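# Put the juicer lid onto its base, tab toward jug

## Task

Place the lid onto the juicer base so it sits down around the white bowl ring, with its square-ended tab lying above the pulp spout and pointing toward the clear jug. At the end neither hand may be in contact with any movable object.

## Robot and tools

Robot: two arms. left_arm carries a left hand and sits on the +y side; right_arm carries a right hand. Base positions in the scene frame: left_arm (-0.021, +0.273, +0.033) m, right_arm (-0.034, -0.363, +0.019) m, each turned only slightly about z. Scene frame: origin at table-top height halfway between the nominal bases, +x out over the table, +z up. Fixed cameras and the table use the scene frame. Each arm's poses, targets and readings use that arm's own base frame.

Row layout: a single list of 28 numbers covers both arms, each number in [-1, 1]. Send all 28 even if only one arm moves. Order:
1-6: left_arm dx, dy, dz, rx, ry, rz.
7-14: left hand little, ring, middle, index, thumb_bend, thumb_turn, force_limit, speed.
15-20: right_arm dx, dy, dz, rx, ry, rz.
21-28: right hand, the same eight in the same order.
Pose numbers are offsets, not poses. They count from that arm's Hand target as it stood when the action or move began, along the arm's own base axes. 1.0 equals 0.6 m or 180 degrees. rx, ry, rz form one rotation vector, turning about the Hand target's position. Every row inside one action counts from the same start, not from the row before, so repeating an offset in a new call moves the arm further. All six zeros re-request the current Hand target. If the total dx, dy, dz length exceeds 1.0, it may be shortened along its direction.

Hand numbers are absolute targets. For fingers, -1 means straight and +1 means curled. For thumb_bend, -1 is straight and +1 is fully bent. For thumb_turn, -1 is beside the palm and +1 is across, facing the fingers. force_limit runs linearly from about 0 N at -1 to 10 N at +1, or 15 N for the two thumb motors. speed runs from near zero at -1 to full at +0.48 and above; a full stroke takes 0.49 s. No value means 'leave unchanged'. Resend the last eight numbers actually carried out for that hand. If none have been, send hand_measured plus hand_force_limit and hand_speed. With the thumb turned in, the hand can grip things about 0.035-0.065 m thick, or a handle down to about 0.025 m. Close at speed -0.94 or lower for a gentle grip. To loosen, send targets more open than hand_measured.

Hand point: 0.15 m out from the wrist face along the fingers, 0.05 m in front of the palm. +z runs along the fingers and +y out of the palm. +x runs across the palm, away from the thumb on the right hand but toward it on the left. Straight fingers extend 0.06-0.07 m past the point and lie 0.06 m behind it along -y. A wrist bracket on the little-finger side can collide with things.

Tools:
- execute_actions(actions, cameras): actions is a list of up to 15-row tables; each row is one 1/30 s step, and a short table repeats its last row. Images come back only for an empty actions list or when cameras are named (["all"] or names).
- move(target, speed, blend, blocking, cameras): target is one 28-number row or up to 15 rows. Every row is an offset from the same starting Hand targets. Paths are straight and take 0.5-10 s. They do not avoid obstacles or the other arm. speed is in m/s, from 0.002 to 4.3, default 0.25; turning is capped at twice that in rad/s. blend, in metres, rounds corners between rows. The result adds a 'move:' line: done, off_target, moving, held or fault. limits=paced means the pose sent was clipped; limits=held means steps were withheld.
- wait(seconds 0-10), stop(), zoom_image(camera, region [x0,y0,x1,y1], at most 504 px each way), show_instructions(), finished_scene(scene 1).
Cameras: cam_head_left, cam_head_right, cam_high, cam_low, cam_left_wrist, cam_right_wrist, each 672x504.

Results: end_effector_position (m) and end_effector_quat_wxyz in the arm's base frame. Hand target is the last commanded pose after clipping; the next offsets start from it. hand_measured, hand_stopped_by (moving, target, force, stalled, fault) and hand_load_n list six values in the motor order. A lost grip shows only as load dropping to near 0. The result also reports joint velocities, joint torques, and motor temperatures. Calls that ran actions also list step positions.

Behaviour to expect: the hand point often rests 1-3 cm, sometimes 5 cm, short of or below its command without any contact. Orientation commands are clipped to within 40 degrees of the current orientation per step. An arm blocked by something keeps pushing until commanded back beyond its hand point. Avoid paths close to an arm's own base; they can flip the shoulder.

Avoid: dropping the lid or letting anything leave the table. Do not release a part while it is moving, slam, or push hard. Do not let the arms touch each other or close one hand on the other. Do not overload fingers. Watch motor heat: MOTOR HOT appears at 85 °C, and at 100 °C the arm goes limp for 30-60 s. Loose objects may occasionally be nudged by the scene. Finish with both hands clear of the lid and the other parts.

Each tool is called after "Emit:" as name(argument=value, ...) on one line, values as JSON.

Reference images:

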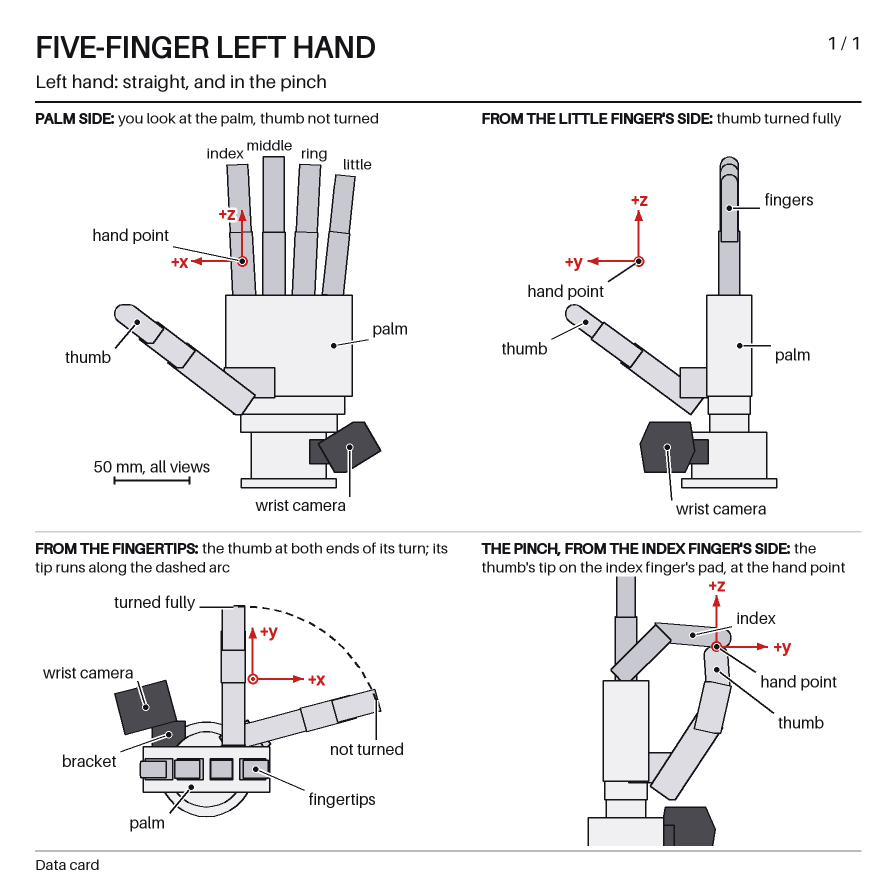

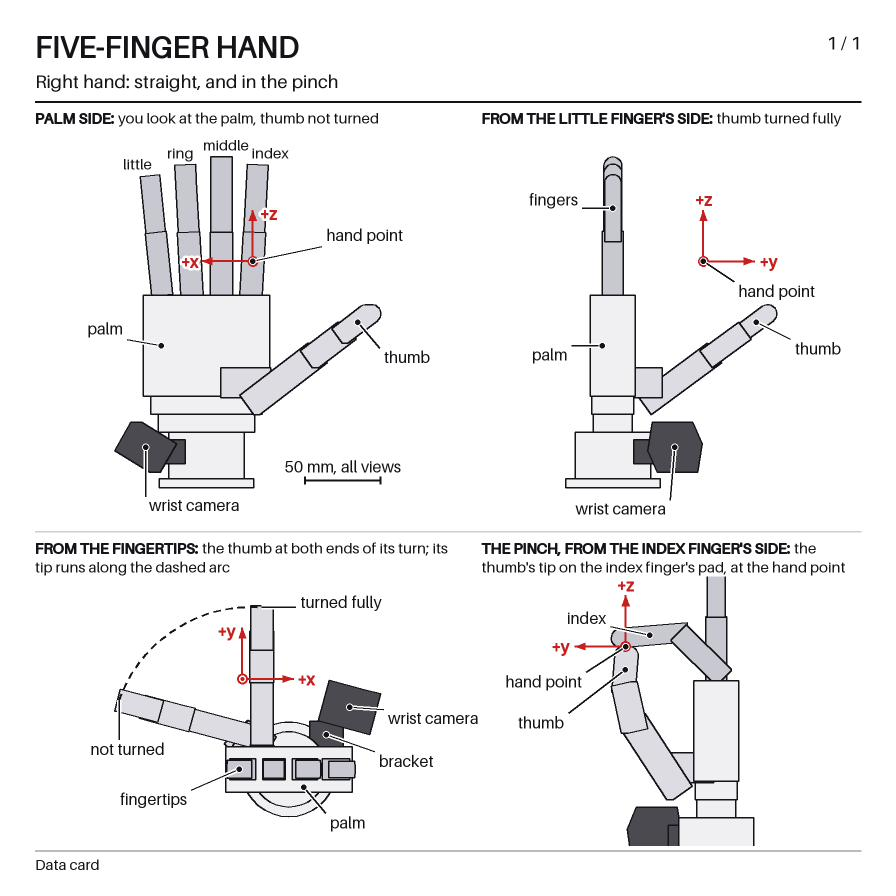

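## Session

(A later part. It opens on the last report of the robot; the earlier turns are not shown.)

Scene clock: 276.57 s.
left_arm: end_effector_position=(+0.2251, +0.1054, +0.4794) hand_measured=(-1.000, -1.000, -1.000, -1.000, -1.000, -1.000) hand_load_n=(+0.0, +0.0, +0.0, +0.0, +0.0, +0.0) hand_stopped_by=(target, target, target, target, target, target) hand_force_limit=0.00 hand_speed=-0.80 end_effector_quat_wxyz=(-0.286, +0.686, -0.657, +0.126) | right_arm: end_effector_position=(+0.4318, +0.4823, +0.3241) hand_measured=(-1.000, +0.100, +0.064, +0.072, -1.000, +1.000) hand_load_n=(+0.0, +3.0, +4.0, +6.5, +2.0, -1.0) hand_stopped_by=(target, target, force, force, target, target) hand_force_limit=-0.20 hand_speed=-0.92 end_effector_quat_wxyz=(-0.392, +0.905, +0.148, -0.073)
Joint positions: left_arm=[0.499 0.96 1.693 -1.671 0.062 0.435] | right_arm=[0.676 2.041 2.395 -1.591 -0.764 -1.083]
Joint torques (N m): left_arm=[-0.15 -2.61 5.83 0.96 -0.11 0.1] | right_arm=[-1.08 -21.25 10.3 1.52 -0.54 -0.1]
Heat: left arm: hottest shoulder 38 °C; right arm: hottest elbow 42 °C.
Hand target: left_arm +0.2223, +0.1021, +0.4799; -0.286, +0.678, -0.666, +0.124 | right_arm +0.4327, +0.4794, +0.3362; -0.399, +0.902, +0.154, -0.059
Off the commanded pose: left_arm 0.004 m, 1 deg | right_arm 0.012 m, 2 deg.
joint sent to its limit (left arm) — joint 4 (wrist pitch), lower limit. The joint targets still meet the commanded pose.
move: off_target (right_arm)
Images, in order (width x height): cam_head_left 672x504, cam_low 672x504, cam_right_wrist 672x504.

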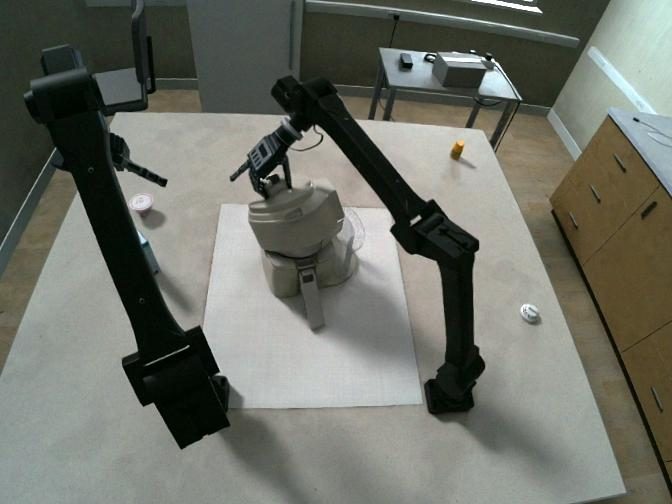

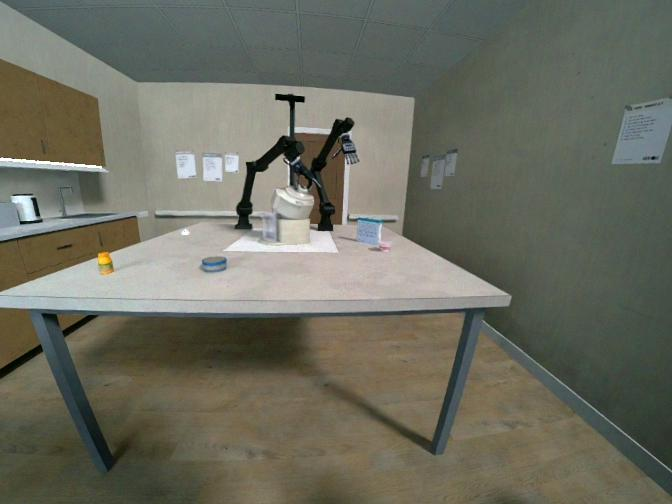

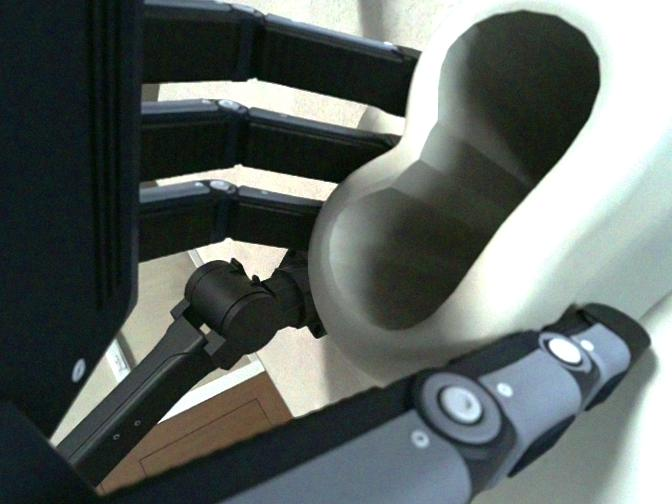

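Emit:
move(target=[0,0,0,0,0,0,-1,-1,-1,-1,-1,-1,0,-0.8,0,0,0,0,0,0,-1,0.1,0.1,0.1,0.25,1,0.1,-0.92], speed=0.06, cameras=["cam_right_wrist"])

Scene clock: 277.20 s.
left_arm: end_effector_position=(+0.2251, +0.1054, +0.4794) hand_measured=(-1.000, -1.000, -1.000, -1.000, -1.000, -1.000) hand_load_n=(+0.0, +0.0, +0.0, +0.0, +0.0, +0.0) hand_stopped_by=(target, target, target, target, target, target) hand_force_limit=0.00 hand_speed=-0.80 end_effector_quat_wxyz=(-0.286, +0.686, -0.657, +0.126) | right_arm: end_effector_position=(+0.4318, +0.4823, +0.3241) hand_measured=(-1.000, +0.100, +0.064, +0.072, -0.988, +1.000) hand_load_n=(+0.0, +3.0, +4.0, +7.0, +8.5, -1.0) hand_stopped_by=(target, target, force, force, force, target) hand_force_limit=0.10 hand_speed=-0.92 end_effector_quat_wxyz=(-0.392, +0.905, +0.148, -0.073)
Joint positions: left_arm=[0.499 0.96 1.693 -1.671 0.062 0.435] | right_arm=[0.676 2.041 2.395 -1.591 -0.764 -1.083]
Joint torques (N m): left_arm=[-0.21 -2.61 5.85 1.05 -0.1 0.09] | right_arm=[-0.62 -21.42 10.13 1.58 -0.54 -0.11]
Heat: left arm: hottest shoulder 38 °C; right arm: hottest elbow 42 °C.
Hand target: left_arm +0.2223, +0.1021, +0.4799; -0.286, +0.678, -0.666, +0.124 | right_arm +0.4327, +0.4794, +0.3362; -0.399, +0.902, +0.154, -0.059
Off the commanded pose: left_arm 0.004 m, 1 deg | right_arm 0.012 m, 2 deg.
joint sent to its limit (left arm) — joint 4 (wrist pitch), lower limit. The joint targets still meet the commanded pose.
move: off_target (right_arm)
Images, in order (width x height): cam_right_wrist 672x504.

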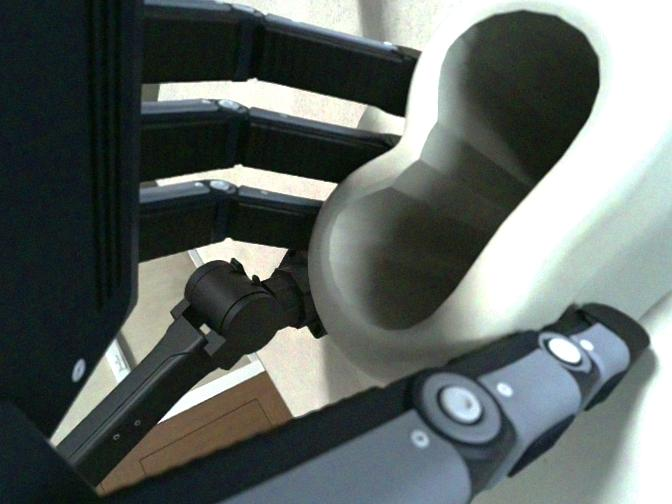

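Emit:
move(target=[0,0,0,0,0,0,-1,-1,-1,-1,-1,-1,0,-0.8,0,0,0,0,0,0,-1,0.5,0.5,0.5,0.25,1,0.6,-0.92], speed=0.06, cameras=["cam_low"])

Scene clock: 277.80 s.
left_arm: end_effector_position=(+0.2251, +0.1054, +0.4794) hand_measured=(-1.000, -1.000, -1.000, -1.000, -1.000, -1.000) hand_load_n=(+0.0, +0.0, -0.5, +0.0, +0.0, +0.0) hand_stopped_by=(target, target, target, target, target, target) hand_force_limit=0.00 hand_speed=-0.80 end_effector_quat_wxyz=(-0.286, +0.686, -0.657, +0.126) | right_arm: end_effector_position=(+0.4325, +0.4825, +0.3240) hand_measured=(-1.000, +0.124, +0.076, +0.076, -0.988, +1.000) hand_load_n=(+0.0, +12.5, +7.5, +6.5, +10.5, +3.5) hand_stopped_by=(target, force, force, force, force, target) hand_force_limit=0.60 hand_speed=-0.92 end_effector_quat_wxyz=(-0.392, +0.904, +0.152, -0.071)
Joint positions: left_arm=[0.499 0.96 1.693 -1.671 0.062 0.435] | right_arm=[0.676 2.041 2.395 -1.591 -0.764 -1.091]
Joint torques (N m): left_arm=[-0.26 -2.61 5.87 1.01 -0.1 0.09] | right_arm=[-0.79 -21.25 10.14 1.54 -0.52 -0.04]
Heat: left arm: hottest shoulder 38 °C; right arm: hottest elbow 42 °C.
Hand target: left_arm +0.2223, +0.1021, +0.4799; -0.286, +0.678, -0.666, +0.124 | right_arm +0.4327, +0.4795, +0.3362; -0.399, +0.902, +0.154, -0.060
Off the commanded pose: left_arm 0.004 m, 1 deg | right_arm 0.013 m, 2 deg.
joint sent to its limit (left arm) — joint 4 (wrist pitch), lower limit. The joint targets still meet the commanded pose.
move: off_target (right_arm)
Images, in order (width x height): cam_low 672x504.

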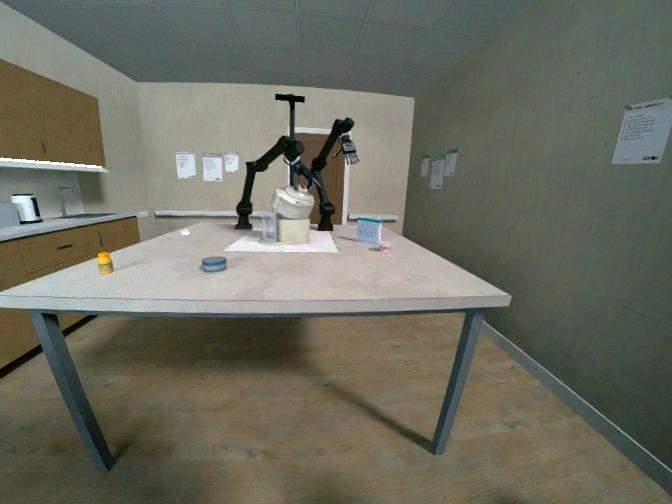

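Emit:
move(target=[[0,0,0,0,0,0,-1,-1,-1,-1,-1,-1,0,-0.8,0,0,0.05,0,0,0,-1,0.5,0.5,0.5,0.25,1,0.6,-0.92],[0,0,0,0,0,0,-1,-1,-1,-1,-1,-1,0,-0.8,-0.01,-0.03,0.09,0,0,0,-1,0.5,0.5,0.5,0.25,1,0.6,-0.92]], speed=0.06, blend=0.01, cameras=["cam_low","cam_head_left","cam_right_wrist"])

Emit:
zoom_image(camera="cam_low", region=[262, 178, 318, 220])

Scene clock: 279.30 s.
left_arm: end_effector_position=(+0.2251, +0.1054, +0.4794) hand_measured=(-1.000, -1.000, -1.000, -1.000, -1.000, -1.000) hand_load_n=(+0.0, +0.0, +0.0, +0.0, +0.0, +0.0) hand_stopped_by=(target, target, target, target, target, target) hand_force_limit=0.00 hand_speed=-0.80 end_effector_quat_wxyz=(-0.286, +0.686, -0.657, +0.126) | right_arm: end_effector_position=(+0.4300, +0.4799, +0.3256) hand_measured=(-1.000, +0.124, +0.076, +0.076, -0.988, +1.000) hand_load_n=(+0.0, +11.0, +10.0, +4.5, +9.5, +1.5) hand_stopped_by=(target, force, force, force, force, target) hand_force_limit=0.60 hand_speed=-0.92 end_effector_quat_wxyz=(-0.385, +0.906, +0.155, -0.083)
Joint positions: left_arm=[0.499 0.96 1.693 -1.671 0.062 0.435] | right_arm=[0.677 2.069 2.451 -1.656 -0.764 -1.112]
Joint torques (N m): left_arm=[-0.03 -2.67 5.86 1.02 -0.09 0.1] | right_arm=[-2.32 -25.52 15.09 0.16 -0.73 0.24]
Heat: left arm: hottest shoulder 38 °C; right arm: hottest elbow 42 °C.
Hand target: left_arm +0.2223, +0.1021, +0.4799; -0.286, +0.678, -0.666, +0.124 | right_arm +0.4267, +0.4615, +0.3901; -0.399, +0.902, +0.154, -0.059
Off the commanded pose: left_arm 0.004 m, 1 deg | right_arm 0.067 m, 3 deg.
joint sent to its limit (left arm) — joint 4 (wrist pitch), lower limit. The joint targets still meet the commanded pose.
joint sent to its limit (right arm) — joint 4 (wrist pitch), lower limit. The joint targets are off in position, not in orientation.
move: off_target (right_arm)
Images, in order (width x height): cam_head_left 672x504, cam_low 672x504, cam_right_wrist 672x504.

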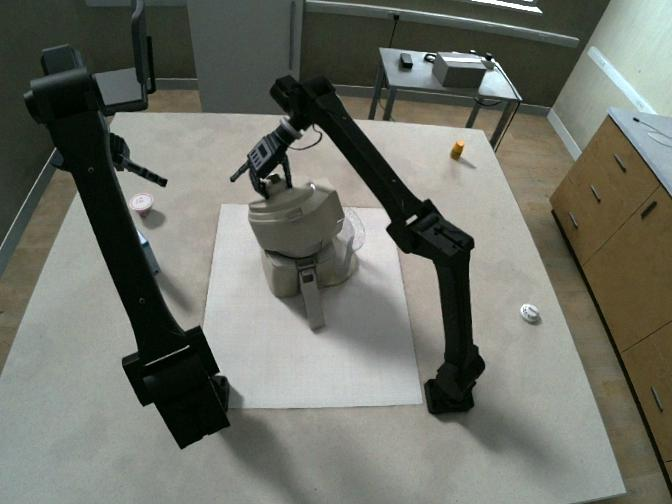

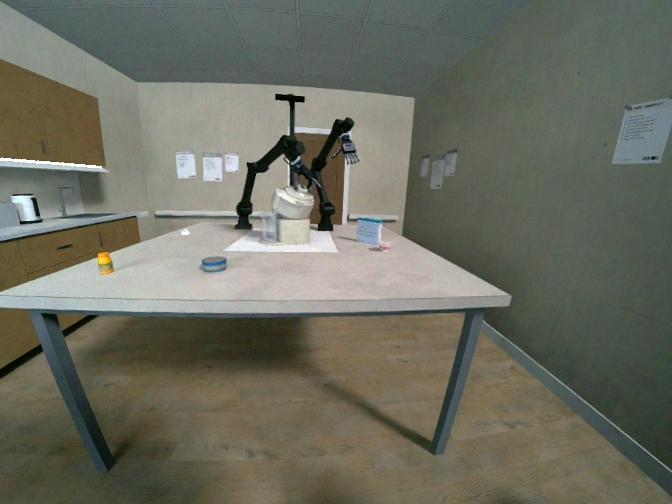

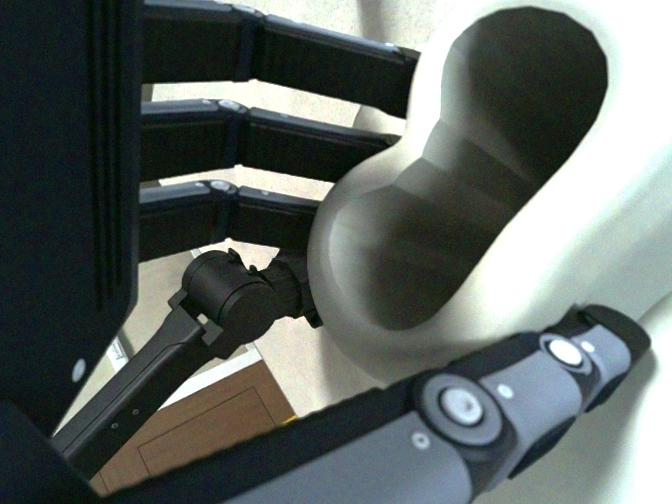

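Scaled by 9.000 from the camera's 672x504 image, which has a finer 960x720 frame.

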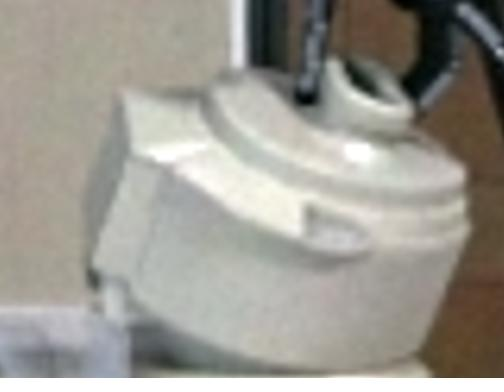

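Emit:
move(target=[0,0,0,0,0,0,-1,-1,-1,-1,-1,-1,0,-0.8,0,0,0.0,0,0,0,-1,0.5,0.5,0.5,0.25,1,0.6,-0.92], speed=0.06, cameras=[])

Scene clock: 280.00 s.
left_arm: end_effector_position=(+0.2251, +0.1054, +0.4794) hand_measured=(-1.000, -1.000, -1.000, -1.000, -1.000, -1.000) hand_load_n=(+0.0, +0.0, +0.0, +0.0, -0.5, +0.0) hand_stopped_by=(target, target, target, target, target, target) hand_force_limit=0.00 hand_speed=-0.80 end_effector_quat_wxyz=(-0.286, +0.686, -0.657, +0.126) | right_arm: end_effector_position=(+0.4300, +0.4799, +0.3256) hand_measured=(-1.000, +0.124, +0.076, +0.076, -0.988, +1.000) hand_load_n=(+0.0, +11.5, +10.0, +4.5, +9.5, +1.5) hand_stopped_by=(target, force, force, force, force, target) hand_force_limit=0.60 hand_speed=-0.92 end_effector_quat_wxyz=(-0.385, +0.906, +0.155, -0.083)
Joint positions: left_arm=[0.499 0.96 1.693 -1.671 0.062 0.435] | right_arm=[0.677 2.069 2.451 -1.656 -0.764 -1.112]
Joint torques (N m): left_arm=[-0.03 -2.55 5.89 1.03 -0.11 0.08] | right_arm=[-2.2 -25.93 14.99 0.23 -0.69 0.24]
Heat: left arm: hottest shoulder 38 °C; right arm: hottest elbow 42 °C.
Hand target: left_arm +0.2223, +0.1021, +0.4799; -0.286, +0.678, -0.666, +0.124 | right_arm +0.4267, +0.4615, +0.3901; -0.399, +0.902, +0.154, -0.059
Off the commanded pose: left_arm 0.004 m, 1 deg | right_arm 0.067 m, 3 deg.
joint sent to its limit (left arm) — joint 4 (wrist pitch), lower limit. The joint targets still meet the commanded pose.
joint sent to its limit (right arm) — joint 4 (wrist pitch), lower limit. The joint targets are off in position, not in orientation.
move: off_target (right_arm)
No camera images: "cameras" was empty.

Emit:
move(target=[0,0,0,0,0,0,-1,-1,-1,-1,-1,-1,0,-0.8,0,0,0.0,0.0246,-0.0136,-0.025,-1,0.5,0.5,0.5,0.25,1,0.6,-0.92], speed=0.06, cameras=["cam_low"])

Emit:
zoom_image(camera="cam_low", region=[262, 178, 318, 220])

Scene clock: 281.53 s.
left_arm: end_effector_position=(+0.2251, +0.1054, +0.4794) hand_measured=(-1.000, -1.000, -1.000, -1.000, -1.000, -1.000) hand_load_n=(+0.0, +0.0, +0.0, +0.0, +0.0, +0.0) hand_stopped_by=(target, target, target, target, target, target) hand_force_limit=0.00 hand_speed=-0.80 end_effector_quat_wxyz=(-0.286, +0.686, -0.657, +0.126) | right_arm: end_effector_position=(+0.4272, +0.4693, +0.3559) hand_measured=(-1.000, +0.124, +0.076, +0.078, -0.988, +1.000) hand_load_n=(+0.0, +11.5, +11.0, +0.0, +9.0, -2.5) hand_stopped_by=(target, force, force, force, force, target) hand_force_limit=0.60 hand_speed=-0.92 end_effector_quat_wxyz=(-0.414, +0.898, +0.140, -0.042)
Joint positions: left_arm=[0.499 0.96 1.693 -1.671 0.062 0.435] | right_arm=[0.66 1.94 2.308 -1.512 -0.771 -1.045]
Joint torques (N m): left_arm=[-0.09 -2.67 5.91 0.98 -0.09 0.08] | right_arm=[-2.02 -22.07 11.63 2.09 -0.64 0.37]
Heat: left arm: hottest shoulder 38 °C; right arm: hottest elbow 42 °C.
Hand target: left_arm +0.2223, +0.1021, +0.4799; -0.286, +0.678, -0.666, +0.124 | right_arm +0.4267, +0.4616, +0.3901; -0.432, +0.892, +0.130, -0.018
Off the commanded pose: left_arm 0.004 m, 1 deg | right_arm 0.035 m, 4 deg.
joint sent to its limit (left arm) — joint 4 (wrist pitch), lower limit. The joint targets still meet the commanded pose.
move: off_target (right_arm)
Images, in order (width x height): cam_low 672x504.

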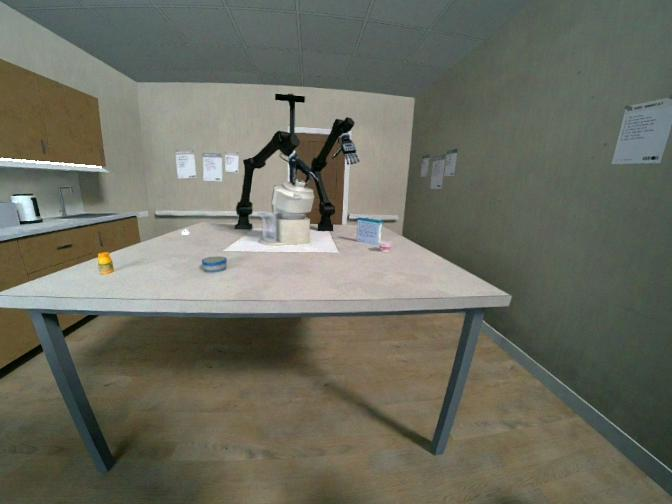

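Scaled by 9.000 from the camera's 672x504 image, which has a finer 960x720 frame.

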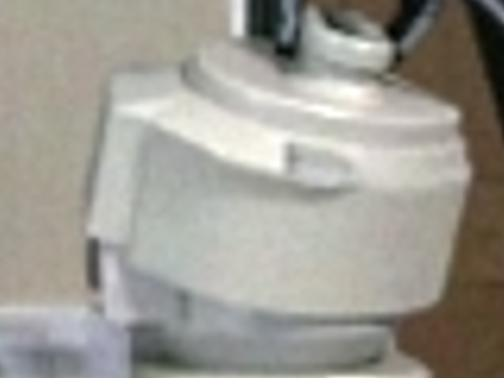

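Emit:
move(target=[0,0,0,0,0,0,-1,-1,-1,-1,-1,-1,0,-0.8,-0.01,-0.02,0.07,0,0,0,-1,0.5,0.5,0.5,0.25,1,0.6,-0.92], speed=0.06, cameras=["cam_low"])

Emit:
zoom_image(camera="cam_low", region=[262, 164, 318, 220])

Scene clock: 284.97 s.
left_arm: end_effector_position=(+0.2251, +0.1054, +0.4794) hand_measured=(-1.000, -1.000, -1.000, -1.000, -1.000, -1.000) hand_load_n=(+0.0, +0.0, +0.0, +0.0, +0.0, +0.0) hand_stopped_by=(target, target, target, target, target, target) hand_force_limit=0.00 hand_speed=-0.80 end_effector_quat_wxyz=(-0.286, +0.686, -0.657, +0.126) | right_arm: end_effector_position=(+0.4188, +0.4506, +0.4012) hand_measured=(-1.000, +0.124, +0.076, +0.078, -0.988, +1.000) hand_load_n=(+0.0, +5.0, +12.5, +0.0, +8.5, +4.5) hand_stopped_by=(target, force, force, force, force, target) hand_force_limit=0.60 hand_speed=-0.92 end_effector_quat_wxyz=(-0.418, +0.899, +0.128, -0.040)
Joint positions: left_arm=[0.499 0.96 1.693 -1.671 0.062 0.435] | right_arm=[0.642 1.938 2.434 -1.632 -0.775 -1.033]
Joint torques (N m): left_arm=[0.03 -2.67 5.85 1.03 -0.11 0.1] | right_arm=[-0.85 -18.32 16.7 0.95 -0.63 0.16]
Heat: left arm: hottest shoulder 38 °C; right arm: hottest elbow 42 °C.
Hand target: left_arm +0.2223, +0.1021, +0.4799; -0.286, +0.678, -0.666, +0.124 | right_arm +0.4207, +0.4495, +0.4323; -0.432, +0.892, +0.130, -0.018
Off the commanded pose: left_arm 0.004 m, 1 deg | right_arm 0.031 m, 3 deg.
joint sent to its limit (left arm) — joint 4 (wrist pitch), lower limit. The joint targets still meet the commanded pose.
move: off_target (right_arm)
Images, in order (width x height): cam_low 672x504.

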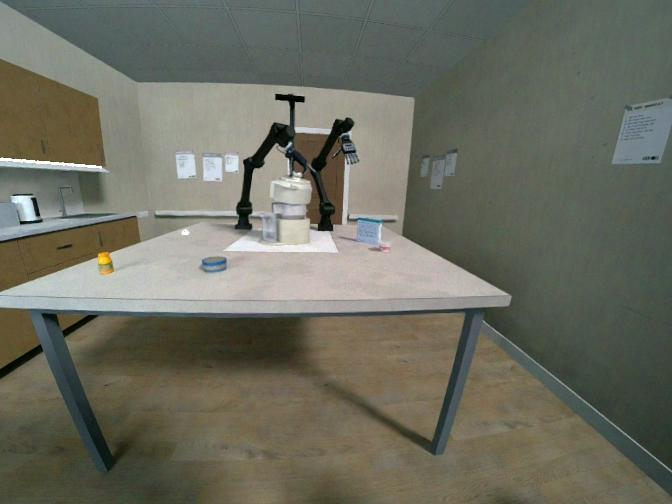

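Scaled by 9.000 from the camera's 672x504 image, which has a finer 960x720 frame.

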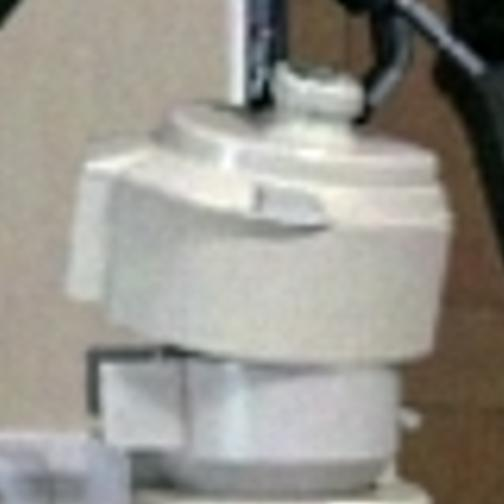

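Emit:
move(target=[0,0,0,0,0,0,-1,-1,-1,-1,-1,-1,0,-0.8,-0.01,-0.01,0.07,0,0,0,-1,0.5,0.5,0.5,0.25,1,0.6,-0.92], speed=0.08, cameras=["cam_low"])

Emit:
zoom_image(camera="cam_low", region=[262, 164, 318, 220])

Scene clock: 286.23 s.
left_arm: end_effector_position=(+0.2251, +0.1054, +0.4794) hand_measured=(-1.000, -1.000, -1.000, -1.000, -1.000, -1.000) hand_load_n=(+0.0, +0.0, +0.0, +0.0, +0.0, +0.0) hand_stopped_by=(target, target, target, target, target, target) hand_force_limit=0.00 hand_speed=-0.80 end_effector_quat_wxyz=(-0.286, +0.686, -0.657, +0.126) | right_arm: end_effector_position=(+0.4144, +0.4476, +0.4415) hand_measured=(-1.000, +0.126, +0.076, +0.078, -0.988, +1.000) hand_load_n=(+0.0, +1.5, +12.0, +0.0, +8.0, +2.5) hand_stopped_by=(target, force, force, force, force, target) hand_force_limit=0.60 hand_speed=-0.92 end_effector_quat_wxyz=(-0.432, +0.894, +0.119, -0.021)
Joint positions: left_arm=[0.499 0.96 1.693 -1.671 0.062 0.435] | right_arm=[0.64 1.946 2.555 -1.674 -0.775 -0.985]
Joint torques (N m): left_arm=[-0.26 -2.67 5.81 1.02 -0.09 0.08] | right_arm=[-1.32 -18.14 15.79 1.21 -0.77 0.1]
Heat: left arm: hottest shoulder 38 °C; right arm: hottest elbow 43 °C.
Hand target: left_arm +0.2223, +0.1021, +0.4799; -0.286, +0.678, -0.666, +0.124 | right_arm +0.4147, +0.4435, +0.4741; -0.432, +0.892, +0.130, -0.019
Off the commanded pose: left_arm 0.004 m, 1 deg | right_arm 0.033 m, 1 deg.
joint sent to its limit (left arm) — joint 4 (wrist pitch), lower limit. The joint targets still meet the commanded pose.
joint sent to its limit (right arm) — joint 4 (wrist pitch), lower limit. The joint targets are off in orientation, not in position.
move: off_target (right_arm)
Images, in order (width x height): cam_low 672x504.

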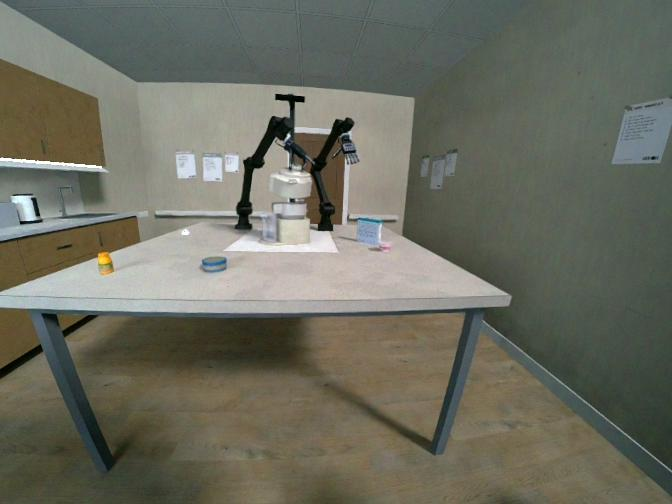

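Scaled by 9.000 from the camera's 672x504 image, which has a finer 960x720 frame.

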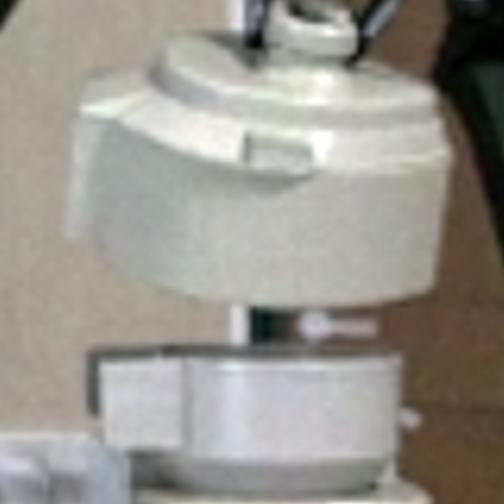

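Emit:
move(target=[[0,0,0,0,0,0,-1,-1,-1,-1,-1,-1,0,-0.8,0.04,-0.25,0.0,0,0,0,-1,0.5,0.5,0.5,0.25,1,0.6,-0.92],[0,0,0,0,0,0,-1,-1,-1,-1,-1,-1,0,-0.8,0.12,-0.56,-0.02,0,0,0,-1,0.5,0.5,0.5,0.25,1,0.6,-0.92]], speed=0.15, blend=0.03, cameras=["cam_low","cam_head_left","cam_right_wrist","cam_left_wrist"])

Scene clock: 289.50 s.
left_arm: end_effector_position=(+0.2251, +0.1054, +0.4794) hand_measured=(-1.000, -1.000, -1.000, -1.000, -1.000, -1.000) hand_load_n=(+0.0, +0.0, +0.0, +0.0, +0.0, +0.0) hand_stopped_by=(target, target, target, target, target, target) hand_force_limit=0.00 hand_speed=-0.80 end_effector_quat_wxyz=(-0.286, +0.686, -0.657, +0.126) | right_arm: end_effector_position=(+0.4995, +0.1039, +0.4352) hand_measured=(-1.000, +0.126, +0.076, +0.078, -0.988, +1.000) hand_load_n=(+0.0, +0.5, +11.5, +0.0, +8.0, +2.0) hand_stopped_by=(target, force, force, force, force, target) hand_force_limit=0.60 hand_speed=-0.92 end_effector_quat_wxyz=(-0.445, +0.884, +0.023, +0.140)
Joint positions: left_arm=[0.499 0.96 1.693 -1.671 0.062 0.435] | right_arm=[-0.034 1.613 2.056 -1.674 -0.93 -1.486]
Joint torques (N m): left_arm=[-0.15 -2.61 5.83 0.99 -0.11 0.08] | right_arm=[-0.38 -17.2 11.48 1.03 -0.85 -0.23]
Heat: left arm: hottest shoulder 38 °C; right arm: hottest elbow 43 °C.
Hand target: left_arm +0.2223, +0.1021, +0.4799; -0.286, +0.678, -0.666, +0.124 | right_arm +0.4867, +0.1075, +0.4622; -0.432, +0.892, +0.130, -0.018
Off the commanded pose: left_arm 0.004 m, 1 deg | right_arm 0.030 m, 22 deg.
joint sent to its limit (left arm) — joint 4 (wrist pitch), lower limit. The joint targets still meet the commanded pose.
joint sent to its limit (right arm) — joint 4 (wrist pitch), lower limit. The joint targets are off in orientation, not in position.
move: off_target (right_arm)
Images, in order (width x height): cam_head_left 672x504, cam_low 672x504, cam_left_wrist 672x504, cam_right_wrist 672x504.

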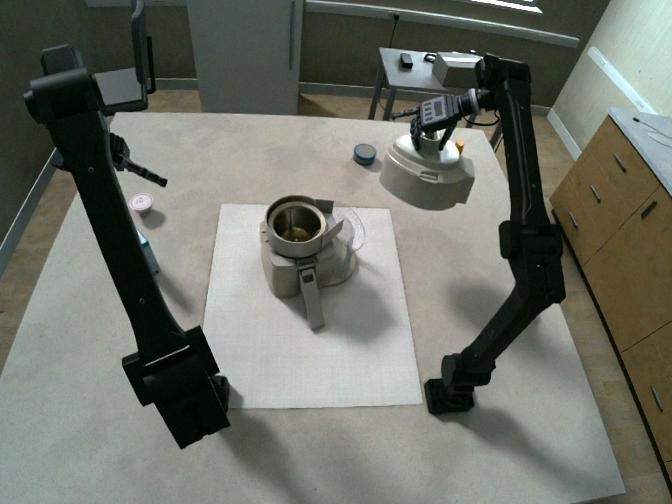

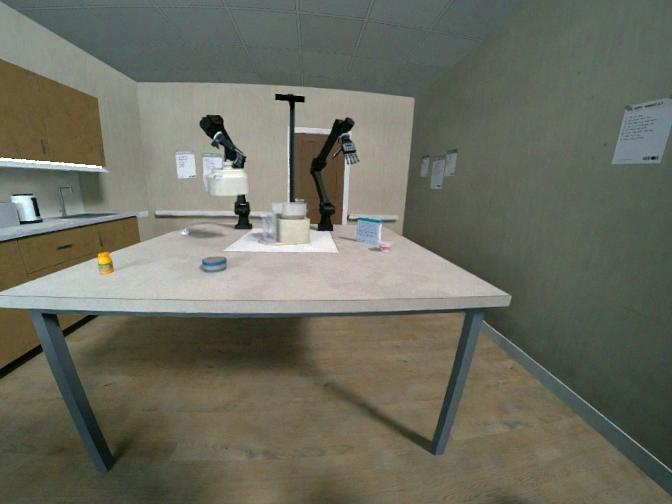

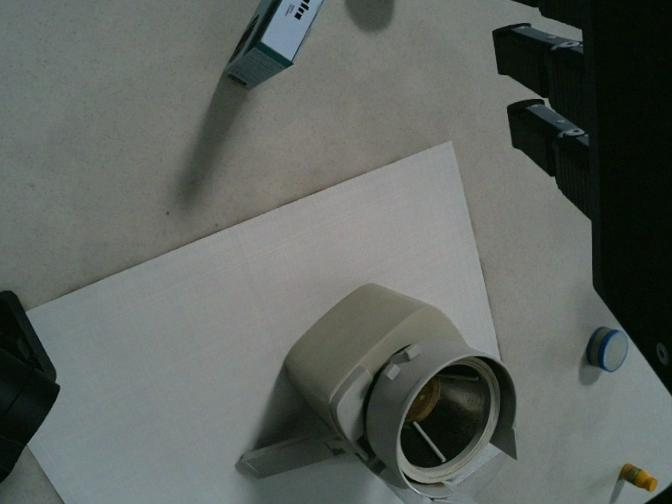

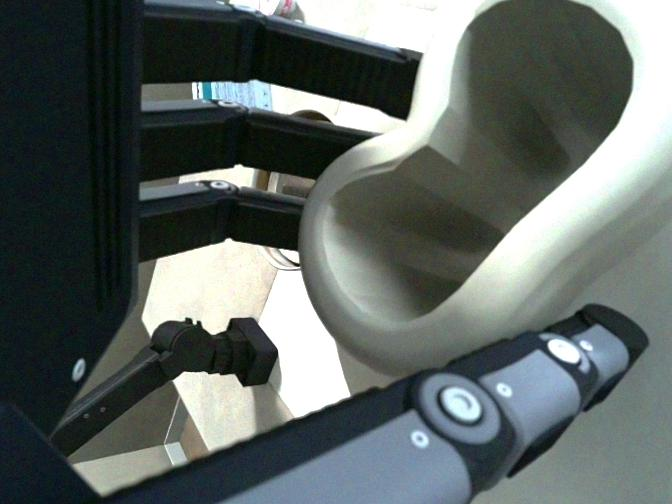

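Emit:
zoom_image(camera="cam_head_left", region=[245, 170, 375, 300])

Emit:
zoom_image(camera="cam_left_wrist", region=[220, 270, 560, 504])

Scaled by 3.877 from the camera's 672x504 image, which has a finer 960x720 frame.

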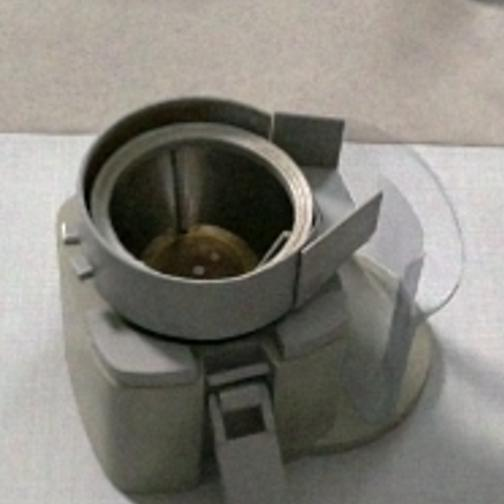

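Scaled by 1.482 from the camera's 672x504 image, which has a finer 960x720 frame.

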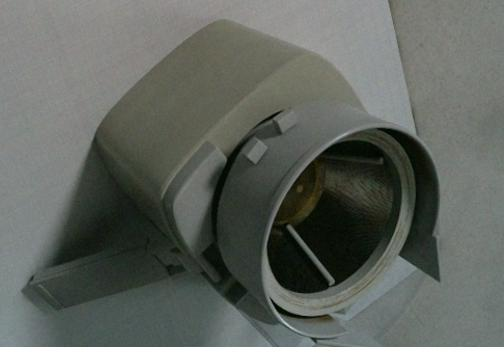

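Emit:
move(target=[[0.11,-0.24,0.12,-0.0448,0.0049,-0.04,-1,-1,-1,-1,-1,-1,0,-0.8,0,0,0,0,0,0,-1,0.5,0.5,0.5,0.25,1,0.6,-0.92],[0.2292,-0.4902,0.1215,-0.0448,0.0049,-0.04,-1,-1,-1,-1,-1,-1,0,-0.8,0,0,0,0,0,0,-1,0.5,0.5,0.5,0.25,1,0.6,-0.92]], speed=0.25, blend=0.03, cameras=["cam_left_wrist","cam_head_left"])

Scene clock: 292.47 s.
left_arm: end_effector_position=(+0.3648, -0.1939, +0.5320) hand_measured=(-1.000, -1.000, -1.000, -1.000, -1.000, -1.000) hand_load_n=(+0.0, +0.0, +0.0, +0.0, +0.0, -0.5) hand_stopped_by=(target, target, target, target, target, target) hand_force_limit=0.00 hand_speed=-0.80 end_effector_quat_wxyz=(+0.247, -0.627, +0.697, -0.247) | right_arm: end_effector_position=(+0.4996, +0.1039, +0.4352) hand_measured=(-1.000, +0.126, +0.076, +0.078, -0.988, +1.000) hand_load_n=(+0.0, +1.0, +11.5, +0.0, +8.0, +2.0) hand_stopped_by=(target, force, force, force, force, target) hand_force_limit=0.60 hand_speed=-0.92 end_effector_quat_wxyz=(-0.445, +0.884, +0.024, +0.140)
Joint positions: left_arm=[-0.514 1.353 2.112 -1.671 -0.296 -0.307] | right_arm=[-0.034 1.613 2.056 -1.674 -0.93 -1.487]
Joint torques (N m): left_arm=[0.91 -8.35 8.61 1.03 -0.36 -0.24] | right_arm=[0.09 -17.2 11.49 0.98 -0.83 -0.19]
Heat: left arm: hottest shoulder 38 °C; right arm: hottest elbow 42 °C.
Hand target: left_arm +0.3599, -0.1919, +0.5528; +0.225, -0.654, +0.699, -0.183 | right_arm +0.4867, +0.1075, +0.4622; -0.432, +0.892, +0.130, -0.018
Off the commanded pose: left_arm 0.021 m, 8 deg | right_arm 0.030 m, 22 deg.
joint sent to its limit (left arm) — joint 4 (wrist pitch), lower limit. The joint targets are off in orientation, not in position.
joint sent to its limit (right arm) — joint 4 (wrist pitch), lower limit. The joint targets are off in orientation, not in position.
move: off_target (left_arm, right_arm)
Images, in order (width x height): cam_head_left 672x504, cam_left_wrist 672x504.

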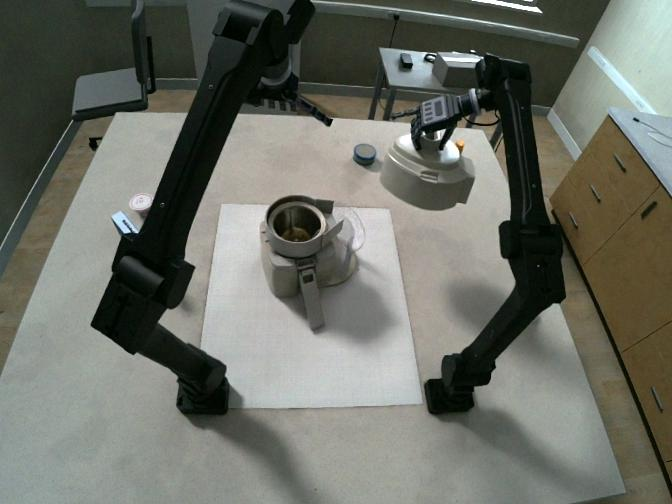

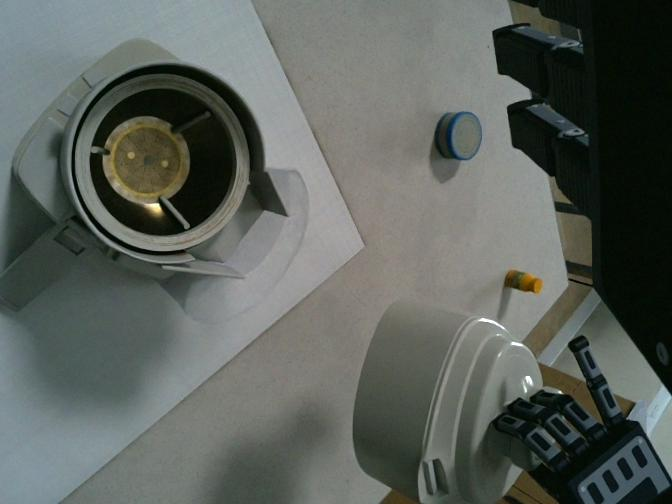

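Emit:
zoom_image(camera="cam_left_wrist", region=[0, 20, 340, 340])

Scaled by 1.482 from the camera's 672x504 image, which has a finer 960x720 frame.

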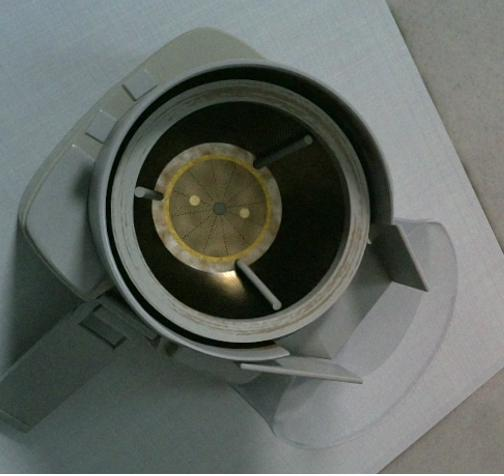

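Emit:
zoom_image(camera="cam_left_wrist", region=[420, 0, 672, 252])

Emit:
zoom_image(camera="cam_left_wrist", region=[420, 252, 672, 504])

Emit:
zoom_image(camera="cam_left_wrist", region=[0, 180, 400, 504])

Scaled by 2.000 from the camera's 672x504 image, which has a finer 960x720 frame.

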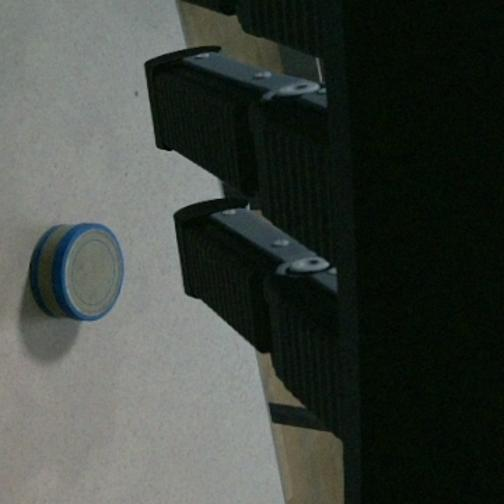

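Scaled by 2.000 from the camera's 672x504 image, which has a finer 960x720 frame.

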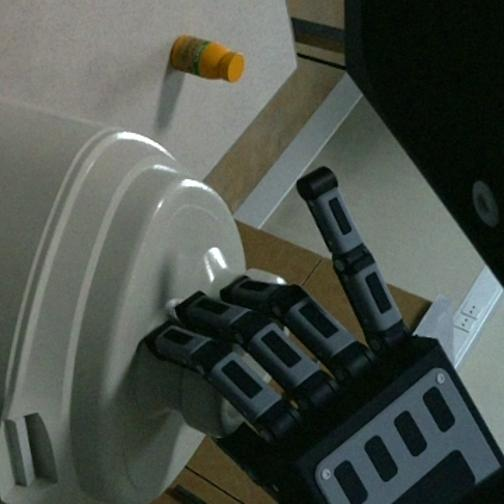

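Scaled by 1.260 from the camera's 672x504 image, which has a finer 960x720 frame.

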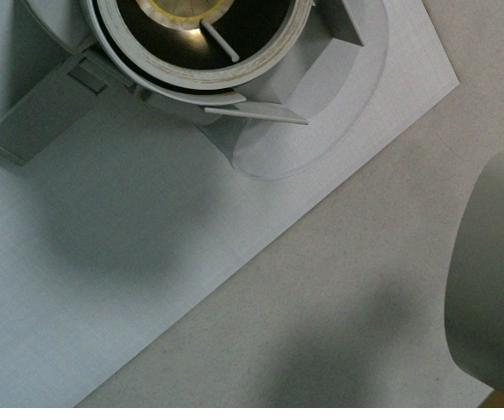

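Emit:
move(target=[0,0,0,0,0,0,-1,-1,-1,-1,-1,-1,0,-0.8,-0.028,0.1375,0,0.0411,-0.0316,-0.0017,-1,0.5,0.5,0.5,0.25,1,0.6,-0.92], speed=0.12, cameras=["cam_left_wrist","cam_head_left","cam_low","cam_high"])

Scene clock: 305.43 s.
left_arm: end_effector_position=(+0.3648, -0.1940, +0.5320) hand_measured=(-1.000, -1.000, -1.000, -1.000, -1.000, -1.000) hand_load_n=(+0.0, +0.0, +0.0, +0.0, +0.0, +0.0) hand_stopped_by=(target, target, target, target, target, target) hand_force_limit=0.00 hand_speed=-0.80 end_effector_quat_wxyz=(+0.247, -0.627, +0.697, -0.247) | right_arm: end_effector_position=(+0.4741, +0.1873, +0.4424) hand_measured=(-1.000, +0.126, +0.076, +0.078, -0.988, +1.000) hand_load_n=(+0.0, +0.5, +11.5, +0.0, +8.0, +2.0) hand_stopped_by=(target, force, force, force, force, target) hand_force_limit=0.60 hand_speed=-0.92 end_effector_quat_wxyz=(-0.487, +0.862, +0.093, +0.099)
Joint positions: left_arm=[-0.514 1.353 2.112 -1.671 -0.296 -0.308] | right_arm=[0.112 1.613 2.051 -1.674 -1.007 -1.489]
Joint torques (N m): left_arm=[0.79 -8.35 8.59 1.03 -0.35 -0.24] | right_arm=[-0.09 -14.74 12.86 0.99 -1.04 -0.11]
Heat: left arm: hottest shoulder 38 °C; right arm: hottest elbow 42 °C.
Hand target: left_arm +0.3599, -0.1919, +0.5528; +0.225, -0.654, +0.698, -0.183 | right_arm +0.4699, +0.1900, +0.4620; -0.482, +0.863, +0.149, +0.035
Off the commanded pose: left_arm 0.021 m, 8 deg | right_arm 0.020 m, 10 deg.
joint sent to its limit (left arm) — joint 4 (wrist pitch), lower limit. The joint targets are off in orientation, not in position.
joint sent to its limit (right arm) — joint 4 (wrist pitch), lower limit. The joint targets are off in orientation, not in position.
move: off_target (left_arm, right_arm)
Images, in order (width x height): cam_head_left 672x504, cam_high 672x504, cam_low 672x504, cam_left_wrist 672x504.

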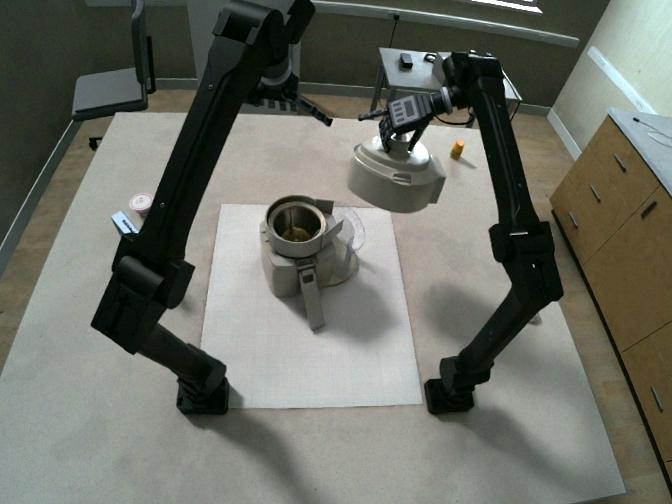

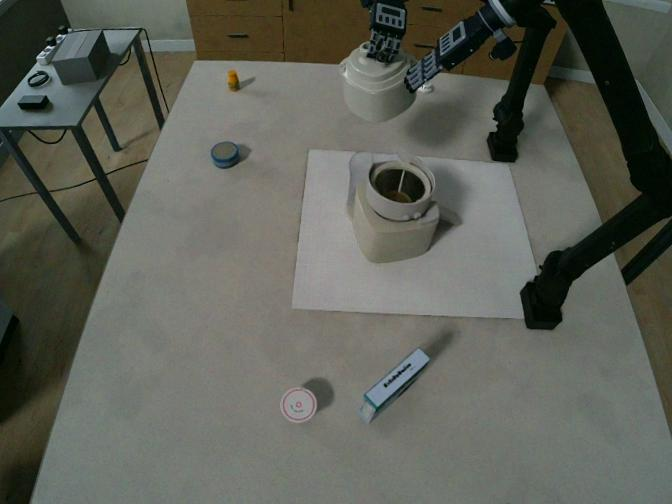

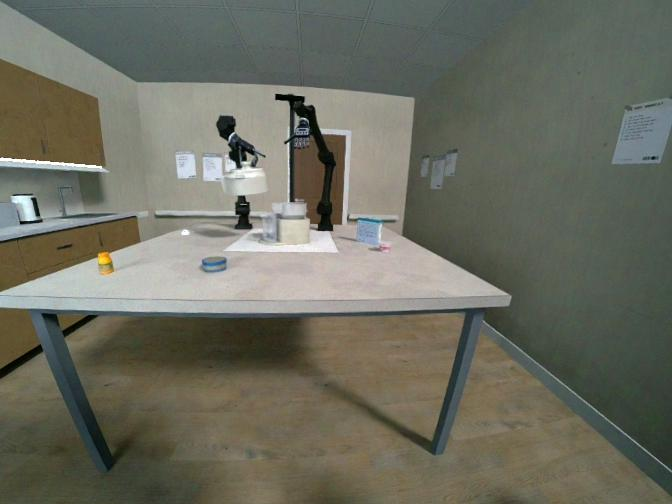

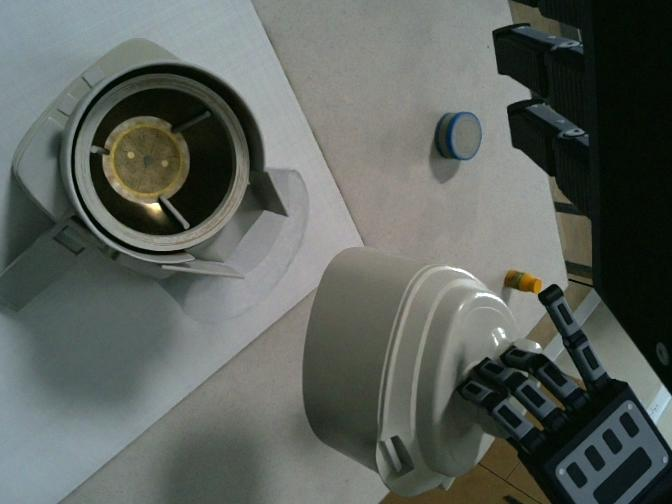

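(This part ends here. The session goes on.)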